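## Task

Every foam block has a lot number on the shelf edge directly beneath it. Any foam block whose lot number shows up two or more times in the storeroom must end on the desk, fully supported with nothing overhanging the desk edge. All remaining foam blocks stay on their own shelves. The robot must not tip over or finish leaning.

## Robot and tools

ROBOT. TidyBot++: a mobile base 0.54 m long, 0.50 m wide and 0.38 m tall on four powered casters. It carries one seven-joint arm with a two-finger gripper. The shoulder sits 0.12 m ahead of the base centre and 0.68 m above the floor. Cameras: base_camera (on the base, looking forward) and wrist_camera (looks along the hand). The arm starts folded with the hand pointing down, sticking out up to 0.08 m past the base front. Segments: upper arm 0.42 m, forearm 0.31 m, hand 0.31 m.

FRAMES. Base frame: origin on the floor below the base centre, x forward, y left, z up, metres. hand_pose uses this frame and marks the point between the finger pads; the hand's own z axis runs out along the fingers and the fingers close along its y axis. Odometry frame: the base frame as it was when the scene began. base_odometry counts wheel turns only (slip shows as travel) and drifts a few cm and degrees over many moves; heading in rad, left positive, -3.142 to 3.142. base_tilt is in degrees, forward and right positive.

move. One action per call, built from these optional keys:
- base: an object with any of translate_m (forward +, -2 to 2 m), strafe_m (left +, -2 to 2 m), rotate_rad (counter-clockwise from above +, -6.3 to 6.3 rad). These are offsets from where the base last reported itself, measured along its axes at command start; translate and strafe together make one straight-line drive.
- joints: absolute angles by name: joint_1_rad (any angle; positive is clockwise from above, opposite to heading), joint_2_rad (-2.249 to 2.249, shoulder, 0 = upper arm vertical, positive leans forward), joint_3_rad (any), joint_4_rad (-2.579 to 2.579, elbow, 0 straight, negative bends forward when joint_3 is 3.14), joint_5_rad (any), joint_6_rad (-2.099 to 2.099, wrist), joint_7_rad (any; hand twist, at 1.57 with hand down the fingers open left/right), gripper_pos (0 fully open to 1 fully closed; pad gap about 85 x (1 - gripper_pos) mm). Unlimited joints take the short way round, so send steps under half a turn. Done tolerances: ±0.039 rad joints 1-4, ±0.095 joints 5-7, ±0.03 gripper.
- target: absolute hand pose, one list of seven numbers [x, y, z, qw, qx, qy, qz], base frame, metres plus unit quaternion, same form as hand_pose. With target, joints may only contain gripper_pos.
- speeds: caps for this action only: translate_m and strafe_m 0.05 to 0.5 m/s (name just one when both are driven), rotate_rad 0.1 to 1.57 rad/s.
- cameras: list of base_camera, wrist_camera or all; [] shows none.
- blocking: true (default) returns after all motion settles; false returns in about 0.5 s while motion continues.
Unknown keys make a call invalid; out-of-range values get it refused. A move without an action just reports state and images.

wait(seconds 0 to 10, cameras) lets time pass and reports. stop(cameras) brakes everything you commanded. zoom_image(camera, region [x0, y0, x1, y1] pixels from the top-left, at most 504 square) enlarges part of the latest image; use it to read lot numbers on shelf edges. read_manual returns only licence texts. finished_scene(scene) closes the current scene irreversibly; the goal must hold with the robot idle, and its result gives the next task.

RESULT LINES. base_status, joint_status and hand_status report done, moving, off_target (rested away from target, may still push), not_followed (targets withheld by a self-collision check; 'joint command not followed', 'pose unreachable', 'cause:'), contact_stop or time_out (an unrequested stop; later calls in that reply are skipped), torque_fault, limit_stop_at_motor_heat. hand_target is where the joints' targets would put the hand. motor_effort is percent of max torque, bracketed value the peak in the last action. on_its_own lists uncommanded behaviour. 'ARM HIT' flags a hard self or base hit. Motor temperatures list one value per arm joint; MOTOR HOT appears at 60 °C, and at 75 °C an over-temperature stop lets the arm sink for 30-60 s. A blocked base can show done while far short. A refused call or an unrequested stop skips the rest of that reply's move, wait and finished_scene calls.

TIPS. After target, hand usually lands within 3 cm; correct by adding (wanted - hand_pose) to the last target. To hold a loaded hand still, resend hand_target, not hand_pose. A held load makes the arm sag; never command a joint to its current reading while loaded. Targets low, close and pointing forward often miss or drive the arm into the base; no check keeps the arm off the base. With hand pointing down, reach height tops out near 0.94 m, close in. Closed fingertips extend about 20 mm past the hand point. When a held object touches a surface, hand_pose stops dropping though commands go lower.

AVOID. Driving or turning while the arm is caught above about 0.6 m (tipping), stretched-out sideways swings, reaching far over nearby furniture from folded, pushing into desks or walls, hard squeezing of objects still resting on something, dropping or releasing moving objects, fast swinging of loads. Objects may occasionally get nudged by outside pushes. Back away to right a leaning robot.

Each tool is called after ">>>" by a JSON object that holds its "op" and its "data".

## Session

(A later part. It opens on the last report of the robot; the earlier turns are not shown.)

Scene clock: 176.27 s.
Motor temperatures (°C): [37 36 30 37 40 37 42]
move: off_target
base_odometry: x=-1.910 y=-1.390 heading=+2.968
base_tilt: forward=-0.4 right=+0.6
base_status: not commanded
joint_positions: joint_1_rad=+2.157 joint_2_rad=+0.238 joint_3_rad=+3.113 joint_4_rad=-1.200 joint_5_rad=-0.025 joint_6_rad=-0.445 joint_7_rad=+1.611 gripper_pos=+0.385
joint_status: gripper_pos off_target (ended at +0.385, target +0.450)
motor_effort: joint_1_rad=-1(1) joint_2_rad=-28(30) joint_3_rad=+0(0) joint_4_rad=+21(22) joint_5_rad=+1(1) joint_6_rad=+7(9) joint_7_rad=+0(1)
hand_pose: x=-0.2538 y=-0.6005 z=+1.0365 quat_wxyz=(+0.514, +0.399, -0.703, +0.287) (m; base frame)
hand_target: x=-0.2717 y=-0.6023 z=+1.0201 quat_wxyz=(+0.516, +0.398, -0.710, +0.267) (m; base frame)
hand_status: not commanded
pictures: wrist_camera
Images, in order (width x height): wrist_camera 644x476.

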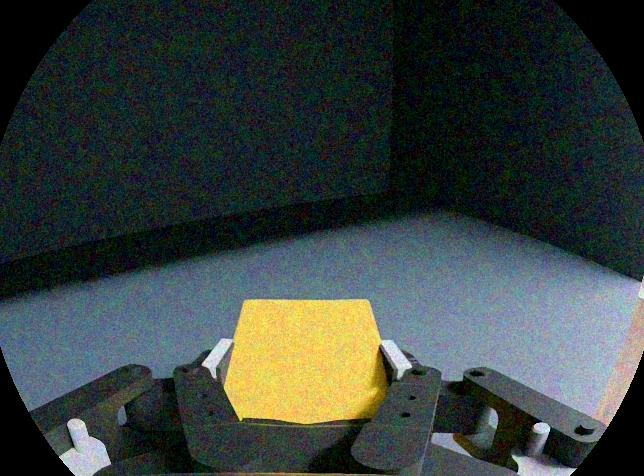

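>>> {"op": "move", "data": {"joints": {"joint_2_rad": 0.16}, "cameras": []}}

>>> {"op": "move", "data": {"joints": {"joint_2_rad": -0.815, "joint_4_rad": -2.2, "joint_6_rad": -0.35}, "cameras": ["wrist_camera"]}}

>>> {"op": "move", "data": {"base": {"translate_m": -2.0}, "joints": {"joint_1_rad": 0.0}, "cameras": []}}

>>> {"op": "move", "data": {"base": {"translate_m": -1.15}}}

Scene clock: 177.80 s.
Motor temperatures (°C): [37 36 30 37 40 37 42]
move: done
base_odometry: x=-1.910 y=-1.390 heading=+2.968
base_tilt: forward=-0.4 right=+0.6
base_status: not commanded
joint_positions: joint_1_rad=+2.157 joint_2_rad=+0.150 joint_3_rad=+3.113 joint_4_rad=-1.199 joint_5_rad=-0.025 joint_6_rad=-0.445 joint_7_rad=+1.611 gripper_pos=+0.385
joint_status: all done
motor_effort: joint_1_rad=+0(1) joint_2_rad=-28(33) joint_3_rad=+0(0) joint_4_rad=+23(25) joint_5_rad=+1(1) joint_6_rad=+9(9) joint_7_rad=-1(1)
hand_pose: x=-0.2349 y=-0.5720 z=+1.0988 quat_wxyz=(+0.546, +0.386, -0.679, +0.303) (m; base frame)
hand_target: x=-0.2489 y=-0.5686 z=+1.0955 quat_wxyz=(+0.554, +0.383, -0.682, +0.286) (m; base frame)
hand_status: not commanded
pictures: none
No camera images: "cameras" was empty.

Scene clock: 180.10 s.
Motor temperatures (°C): [37 36 30 37 40 37 42]
move: done
base_odometry: x=-1.910 y=-1.390 heading=+2.968
base_tilt: forward=-0.3 right=+0.6
base_status: not commanded
joint_positions: joint_1_rad=+2.157 joint_2_rad=-0.799 joint_3_rad=+3.113 joint_4_rad=-2.171 joint_5_rad=-0.025 joint_6_rad=-0.407 joint_7_rad=+1.611 gripper_pos=+0.385
joint_status: all done
motor_effort: joint_1_rad=-1(1) joint_2_rad=+5(29) joint_3_rad=+1(1) joint_4_rad=+21(24) joint_5_rad=+1(1) joint_6_rad=+8(11) joint_7_rad=+0(1)
hand_pose: x=-0.0392 y=-0.2679 z=+0.9729 quat_wxyz=(+0.557, +0.388, -0.673, +0.295) (m; base frame)
hand_target: x=-0.0465 y=-0.2618 z=+0.9773 quat_wxyz=(+0.580, +0.379, -0.662, +0.287) (m; base frame)
hand_status: not commanded
pictures: wrist_camera
Images, in order (width x height): wrist_camera 644x476.

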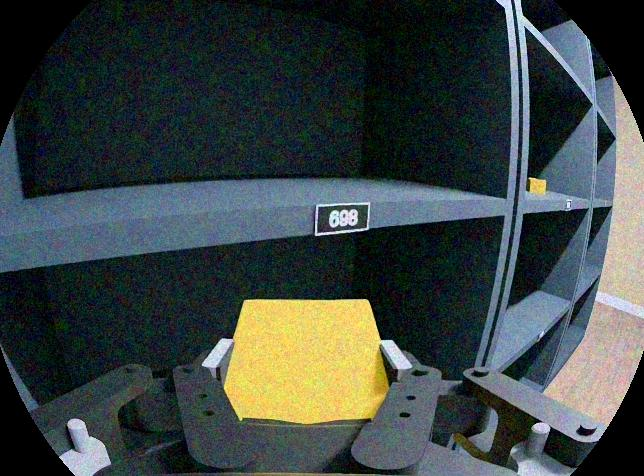

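Scene clock: 185.57 s.
Motor temperatures (°C): [37 36 30 37 40 37 42]
move: done
base_odometry: x=+0.060 y=-1.736 heading=+2.967
base_tilt: forward=-0.4 right=+0.6
base_status: done
joint_positions: joint_1_rad=+0.019 joint_2_rad=-0.807 joint_3_rad=+3.113 joint_4_rad=-2.172 joint_5_rad=-0.025 joint_6_rad=-0.403 joint_7_rad=+1.611 gripper_pos=+0.385
joint_status: all done
motor_effort: joint_1_rad=+0(3) joint_2_rad=+5(7) joint_3_rad=+1(3) joint_4_rad=+22(23) joint_5_rad=+1(1) joint_6_rad=+8(10) joint_7_rad=+0(1)
hand_pose: x=+0.4278 y=+0.0109 z=+0.9756 quat_wxyz=(+0.009, +0.773, +0.017, +0.634) (m; base frame)
hand_target: x=+0.4286 y=+0.0094 z=+0.9773 quat_wxyz=(+0.019, +0.762, +0.024, +0.647) (m; base frame)
hand_status: not commanded
pictures: none
No camera images: "cameras" was empty.

Scene clock: 189.20 s.
Motor temperatures (°C): [37 36 30 37 40 37 42]
move: done
base_odometry: x=+1.193 y=-1.936 heading=+2.967
base_tilt: forward=-0.4 right=+0.6
base_status: done
joint_positions: joint_1_rad=+0.019 joint_2_rad=-0.809 joint_3_rad=+3.113 joint_4_rad=-2.172 joint_5_rad=-0.025 joint_6_rad=-0.403 joint_7_rad=+1.611 gripper_pos=+0.385
joint_status: not commanded
motor_effort: joint_1_rad=+0(1) joint_2_rad=+4(7) joint_3_rad=+1(2) joint_4_rad=+23(23) joint_5_rad=+1(1) joint_6_rad=+9(10) joint_7_rad=+0(1)
hand_pose: x=+0.4272 y=+0.0109 z=+0.9762 quat_wxyz=(+0.009, +0.773, +0.017, +0.635) (m; base frame)
hand_target: x=+0.4286 y=+0.0094 z=+0.9773 quat_wxyz=(+0.019, +0.762, +0.024, +0.647) (m; base frame)
hand_status: not commanded
pictures: base_camera, wrist_camera
Images, in order (width x height): base_camera 644x364, wrist_camera 644x476.

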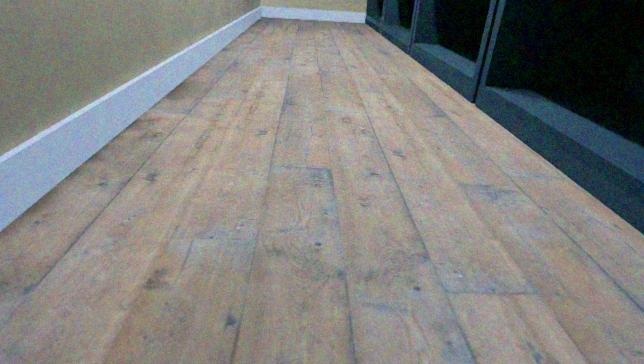

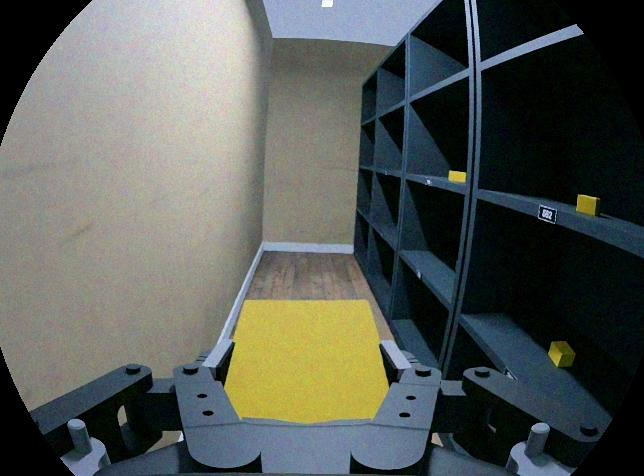

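>>> {"op": "move", "data": {"joints": {"joint_1_rad": 1.5}}}

Scene clock: 192.07 s.
Motor temperatures (°C): [37 36 30 37 40 37 42]
move: done
base_odometry: x=+1.193 y=-1.936 heading=+2.967
base_tilt: forward=-0.4 right=+0.6
base_status: not commanded
joint_positions: joint_1_rad=+1.481 joint_2_rad=-0.809 joint_3_rad=+3.113 joint_4_rad=-2.172 joint_5_rad=-0.025 joint_6_rad=-0.403 joint_7_rad=+1.611 gripper_pos=+0.385
joint_status: all done
motor_effort: joint_1_rad=+0(2) joint_2_rad=+5(6) joint_3_rad=+1(2) joint_4_rad=+22(23) joint_5_rad=+1(1) joint_6_rad=+9(9) joint_7_rad=+0(1)
hand_pose: x=+0.1630 y=-0.3053 z=+0.9762 quat_wxyz=(+0.431, +0.586, -0.504, +0.466) (m; base frame)
hand_target: x=+0.1503 y=-0.3081 z=+0.9773 quat_wxyz=(+0.454, +0.574, -0.502, +0.460) (m; base frame)
hand_status: not commanded
pictures: base_camera, wrist_camera
Images, in order (width x height): base_camera 644x364, wrist_camera 644x476.

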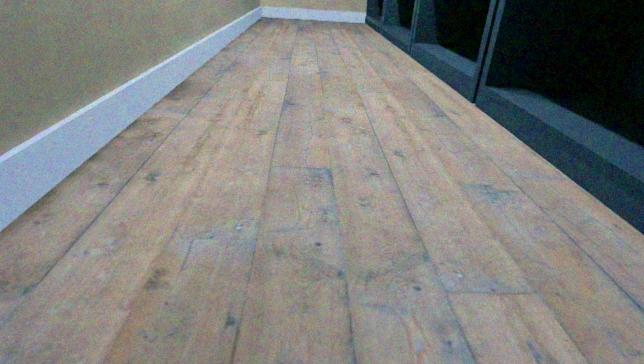

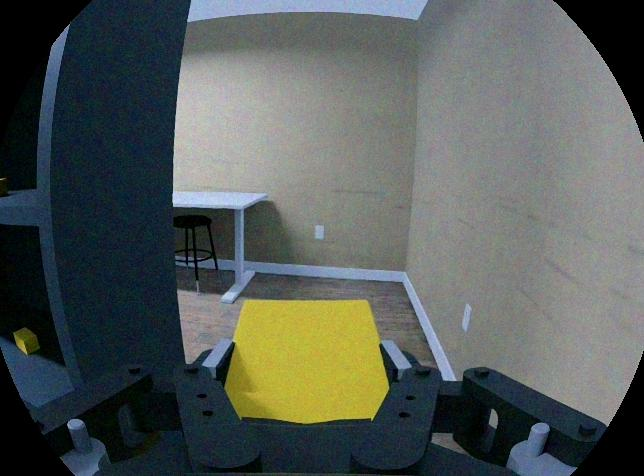

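>>> {"op": "move", "data": {"base": {"translate_m": 0.04, "strafe_m": -1.75}}}

Scene clock: 197.47 s.
Motor temperatures (°C): [37 36 30 37 40 37 42]
move: done
base_odometry: x=+1.457 y=-0.205 heading=+2.967
base_tilt: forward=-0.3 right=+0.6
base_status: done
joint_positions: joint_1_rad=+1.482 joint_2_rad=-0.811 joint_3_rad=+3.113 joint_4_rad=-2.172 joint_5_rad=-0.025 joint_6_rad=-0.403 joint_7_rad=+1.611 gripper_pos=+0.385
joint_status: not commanded
motor_effort: joint_1_rad=+0(1) joint_2_rad=+5(7) joint_3_rad=+1(2) joint_4_rad=+22(23) joint_5_rad=+1(1) joint_6_rad=+9(10) joint_7_rad=+0(1)
hand_pose: x=+0.1628 y=-0.3049 z=+0.9766 quat_wxyz=(+0.431, +0.586, -0.503, +0.466) (m; base frame)
hand_target: x=+0.1503 y=-0.3081 z=+0.9773 quat_wxyz=(+0.454, +0.574, -0.502, +0.460) (m; base frame)
hand_status: not commanded
pictures: base_camera, wrist_camera
Images, in order (width x height): base_camera 644x364, wrist_camera 644x476.

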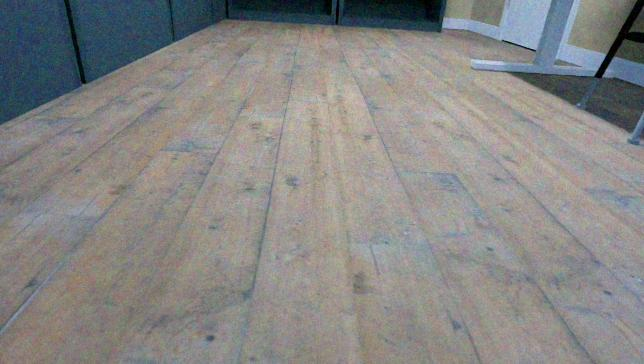

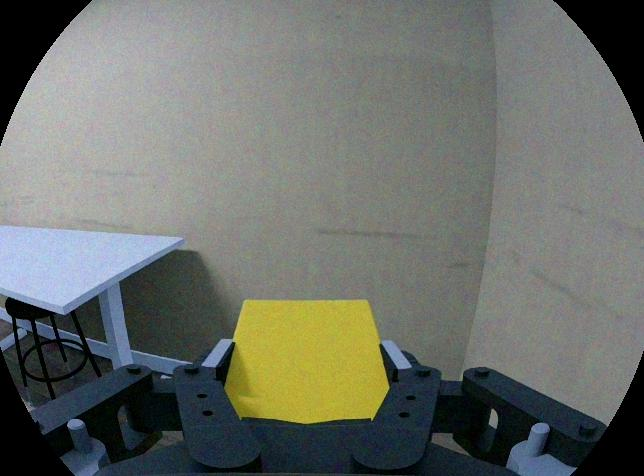

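>>> {"op": "move", "data": {"base": {"translate_m": 1.134, "strafe_m": -0.345}, "joints": {"joint_1_rad": 1.45, "joint_2_rad": 0.03, "joint_4_rad": -1.885, "joint_6_rad": 0.1, "joint_5_rad": -0.12, "joint_7_rad": 1.67}}}

Scene clock: 201.30 s.
Motor temperatures (°C): [37 36 30 37 40 37 42]
move: done
base_odometry: x=+0.400 y=+0.332 heading=+2.966
base_tilt: forward=-0.3 right=+0.6
base_status: done
joint_positions: joint_1_rad=+1.462 joint_2_rad=+0.013 joint_3_rad=+3.113 joint_4_rad=-1.900 joint_5_rad=-0.051 joint_6_rad=+0.044 joint_7_rad=+1.627 gripper_pos=+0.385
joint_status: all done
motor_effort: joint_1_rad=+0(2) joint_2_rad=-20(23) joint_3_rad=+0(2) joint_4_rad=+21(24) joint_5_rad=+1(2) joint_6_rad=+9(10) joint_7_rad=+0(1)
hand_pose: x=+0.2017 y=-0.5929 z=+0.9056 quat_wxyz=(+0.392, +0.607, -0.527, +0.446) (m; base frame)
hand_target: x=+0.2074 y=-0.6038 z=+0.9209 quat_wxyz=(+0.400, +0.590, -0.523, +0.468) (m; base frame)
hand_status: not commanded
pictures: base_camera, wrist_camera
Images, in order (width x height): base_camera 644x364, wrist_camera 644x476.

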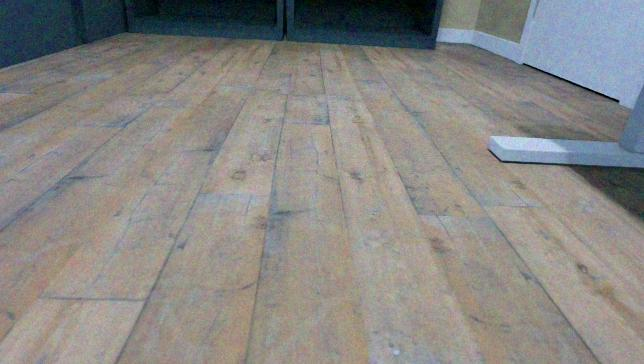

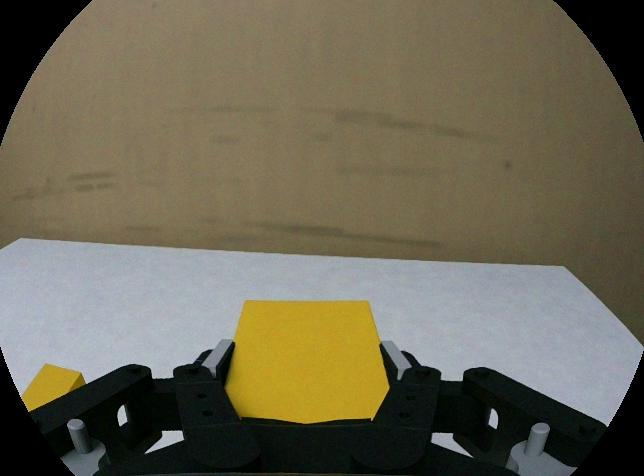

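>>> {"op": "move", "data": {"joints": {"joint_2_rad": 0.238, "joint_4_rad": -2.128, "joint_6_rad": 0.48}, "cameras": []}}

>>> {"op": "move", "data": {"joints": {"joint_2_rad": 0.252, "joint_4_rad": -2.142, "joint_6_rad": 0.505}, "cameras": []}}

>>> {"op": "move", "data": {"joints": {"joint_2_rad": 0.264, "joint_4_rad": -2.154, "joint_6_rad": 0.525}, "cameras": ["wrist_camera"]}}

Scene clock: 203.13 s.
Motor temperatures (°C): [37 36 30 37 40 37 42]
move: done
base_odometry: x=+0.401 y=+0.332 heading=+2.966
base_tilt: forward=-0.3 right=+0.6
base_status: not commanded
joint_positions: joint_1_rad=+1.462 joint_2_rad=+0.223 joint_3_rad=+3.113 joint_4_rad=-2.104 joint_5_rad=-0.051 joint_6_rad=+0.422 joint_7_rad=+1.627 gripper_pos=+0.385
joint_status: all done
motor_effort: joint_1_rad=+0(1) joint_2_rad=-25(29) joint_3_rad=+0(1) joint_4_rad=+17(22) joint_5_rad=+1(1) joint_6_rad=+8(11) joint_7_rad=+0(1)
hand_pose: x=+0.1973 y=-0.6102 z=+0.7740 quat_wxyz=(+0.387, +0.612, -0.539, +0.431) (m; base frame)
hand_target: x=+0.1938 y=-0.6099 z=+0.7691 quat_wxyz=(+0.396, +0.600, -0.545, +0.433) (m; base frame)
hand_status: not commanded
pictures: none
No camera images: "cameras" was empty.

Scene clock: 203.70 s.
Motor temperatures (°C): [37 36 30 37 40 37 42]
move: done
base_odometry: x=+0.401 y=+0.332 heading=+2.966
base_tilt: forward=-0.3 right=+0.6
base_status: not commanded
joint_positions: joint_1_rad=+1.462 joint_2_rad=+0.230 joint_3_rad=+3.113 joint_4_rad=-2.116 joint_5_rad=-0.051 joint_6_rad=+0.452 joint_7_rad=+1.627 gripper_pos=+0.385
joint_status: all done
motor_effort: joint_1_rad=+0(1) joint_2_rad=-25(26) joint_3_rad=+0(0) joint_4_rad=+17(19) joint_5_rad=+1(1) joint_6_rad=+9(9) joint_7_rad=-1(1)
hand_pose: x=+0.1968 y=-0.6102 z=+0.7728 quat_wxyz=(+0.391, +0.609, -0.536, +0.434) (m; base frame)
hand_target: x=+0.1928 y=-0.6090 z=+0.7607 quat_wxyz=(+0.396, +0.600, -0.545, +0.431) (m; base frame)
hand_status: not commanded
pictures: none
No camera images: "cameras" was empty.

Scene clock: 204.27 s.
Motor temperatures (°C): [37 36 30 37 40 37 42]
move: done
base_odometry: x=+0.401 y=+0.332 heading=+2.966
base_tilt: forward=-0.3 right=+0.6
base_status: not commanded
joint_positions: joint_1_rad=+1.462 joint_2_rad=+0.239 joint_3_rad=+3.113 joint_4_rad=-2.127 joint_5_rad=-0.051 joint_6_rad=+0.474 joint_7_rad=+1.627 gripper_pos=+0.385
joint_status: all done
motor_effort: joint_1_rad=+0(1) joint_2_rad=-25(26) joint_3_rad=+0(0) joint_4_rad=+18(18) joint_5_rad=+1(1) joint_6_rad=+9(9) joint_7_rad=+0(1)
hand_pose: x=+0.1964 y=-0.6097 z=+0.7676 quat_wxyz=(+0.392, +0.609, -0.536, +0.434) (m; base frame)
hand_target: x=+0.1920 y=-0.6080 z=+0.7532 quat_wxyz=(+0.396, +0.601, -0.546, +0.429) (m; base frame)
hand_status: not commanded
pictures: wrist_camera
Images, in order (width x height): wrist_camera 644x476.

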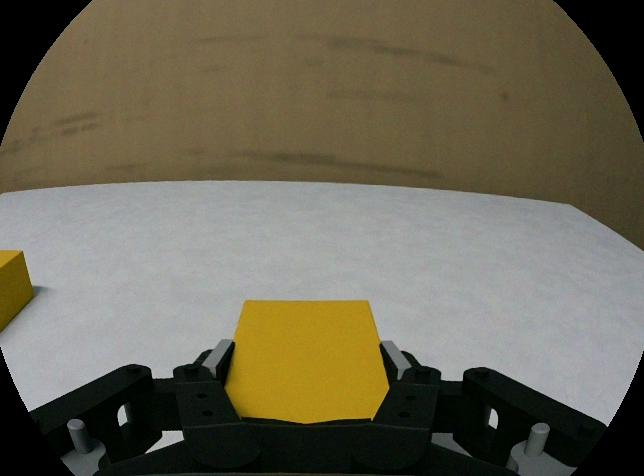

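>>> {"op": "move", "data": {"joints": {"gripper_pos": 0.0}, "cameras": []}}

>>> {"op": "move", "data": {"joints": {"joint_2_rad": -0.51, "joint_4_rad": -2.08, "joint_6_rad": -0.1, "joint_1_rad": 1.3}, "cameras": ["wrist_camera"]}}

Scene clock: 205.23 s.
Motor temperatures (°C): [37 36 30 37 40 37 42]
move: done
base_odometry: x=+0.401 y=+0.332 heading=+2.966
base_tilt: forward=-0.3 right=+0.6
base_status: not commanded
joint_positions: joint_1_rad=+1.462 joint_2_rad=+0.239 joint_3_rad=+3.113 joint_4_rad=-2.127 joint_5_rad=-0.051 joint_6_rad=+0.474 joint_7_rad=+1.627 gripper_pos=+0.000
joint_status: all done
motor_effort: joint_1_rad=-1(1) joint_2_rad=-26(26) joint_3_rad=+0(0) joint_4_rad=+18(18) joint_5_rad=+1(1) joint_6_rad=+8(9) joint_7_rad=+0(0)
hand_pose: x=+0.1964 y=-0.6097 z=+0.7676 quat_wxyz=(+0.392, +0.609, -0.536, +0.434) (m; base frame)
hand_target: x=+0.1920 y=-0.6080 z=+0.7532 quat_wxyz=(+0.396, +0.601, -0.546, +0.429) (m; base frame)
hand_status: not commanded
pictures: none
No camera images: "cameras" was empty.

Scene clock: 207.57 s.
Motor temperatures (°C): [37 36 30 37 40 37 42]
move: done
base_odometry: x=+0.401 y=+0.332 heading=+2.966
base_tilt: forward=-0.3 right=+0.6
base_status: not commanded
joint_positions: joint_1_rad=+1.320 joint_2_rad=-0.501 joint_3_rad=+3.113 joint_4_rad=-2.095 joint_5_rad=-0.051 joint_6_rad=-0.050 joint_7_rad=+1.627 gripper_pos=+0.000
joint_status: all done
motor_effort: joint_1_rad=+0(2) joint_2_rad=-4(28) joint_3_rad=+1(1) joint_4_rad=+23(23) joint_5_rad=+1(1) joint_6_rad=+9(10) joint_7_rad=+0(1)
hand_pose: x=+0.2407 y=-0.4045 z=+1.0205 quat_wxyz=(+0.415, +0.589, -0.436, +0.539) (m; base frame)
hand_target: x=+0.2505 y=-0.3974 z=+1.0184 quat_wxyz=(+0.395, +0.596, -0.440, +0.543) (m; base frame)
hand_status: not commanded
pictures: wrist_camera
Images, in order (width x height): wrist_camera 644x476.

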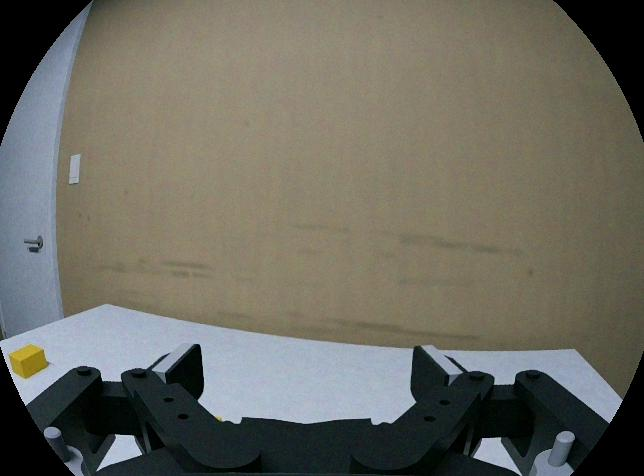

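>>> {"op": "move", "data": {"joints": {"joint_6_rad": -0.6, "joint_2_rad": -0.7}, "cameras": ["wrist_camera"]}}

Scene clock: 209.30 s.
Motor temperatures (°C): [37 36 30 37 40 37 42]
move: done
base_odometry: x=+0.401 y=+0.332 heading=+2.966
base_tilt: forward=-0.3 right=+0.6
base_status: not commanded
joint_positions: joint_1_rad=+1.319 joint_2_rad=-0.692 joint_3_rad=+3.113 joint_4_rad=-2.093 joint_5_rad=-0.051 joint_6_rad=-0.549 joint_7_rad=+1.627 gripper_pos=+0.000
joint_status: all done
motor_effort: joint_1_rad=-1(1) joint_2_rad=+2(6) joint_3_rad=+1(2) joint_4_rad=+22(23) joint_5_rad=+1(1) joint_6_rad=+8(9) joint_7_rad=+0(1)
hand_pose: x=+0.2220 y=-0.3142 z=+0.9431 quat_wxyz=(+0.339, +0.670, -0.486, +0.447) (m; base frame)
hand_target: x=+0.2382 y=-0.3011 z=+0.9399 quat_wxyz=(+0.311, +0.684, -0.479, +0.453) (m; base frame)
hand_status: not commanded
pictures: wrist_camera
Images, in order (width x height): wrist_camera 644x476.

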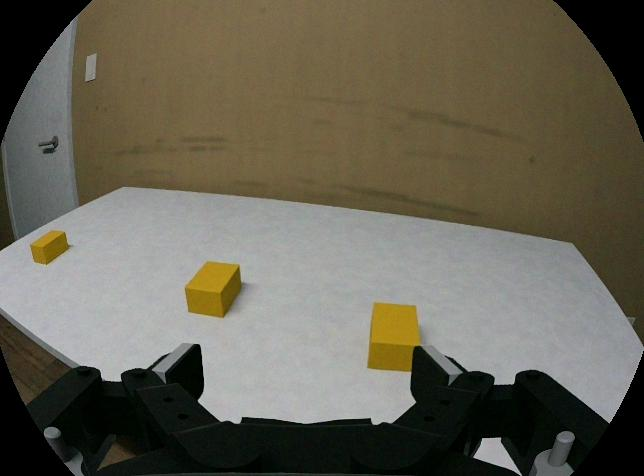

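>>> {"op": "finished_scene", "data": {"scene": 2}}

The scene is finished: the task was done.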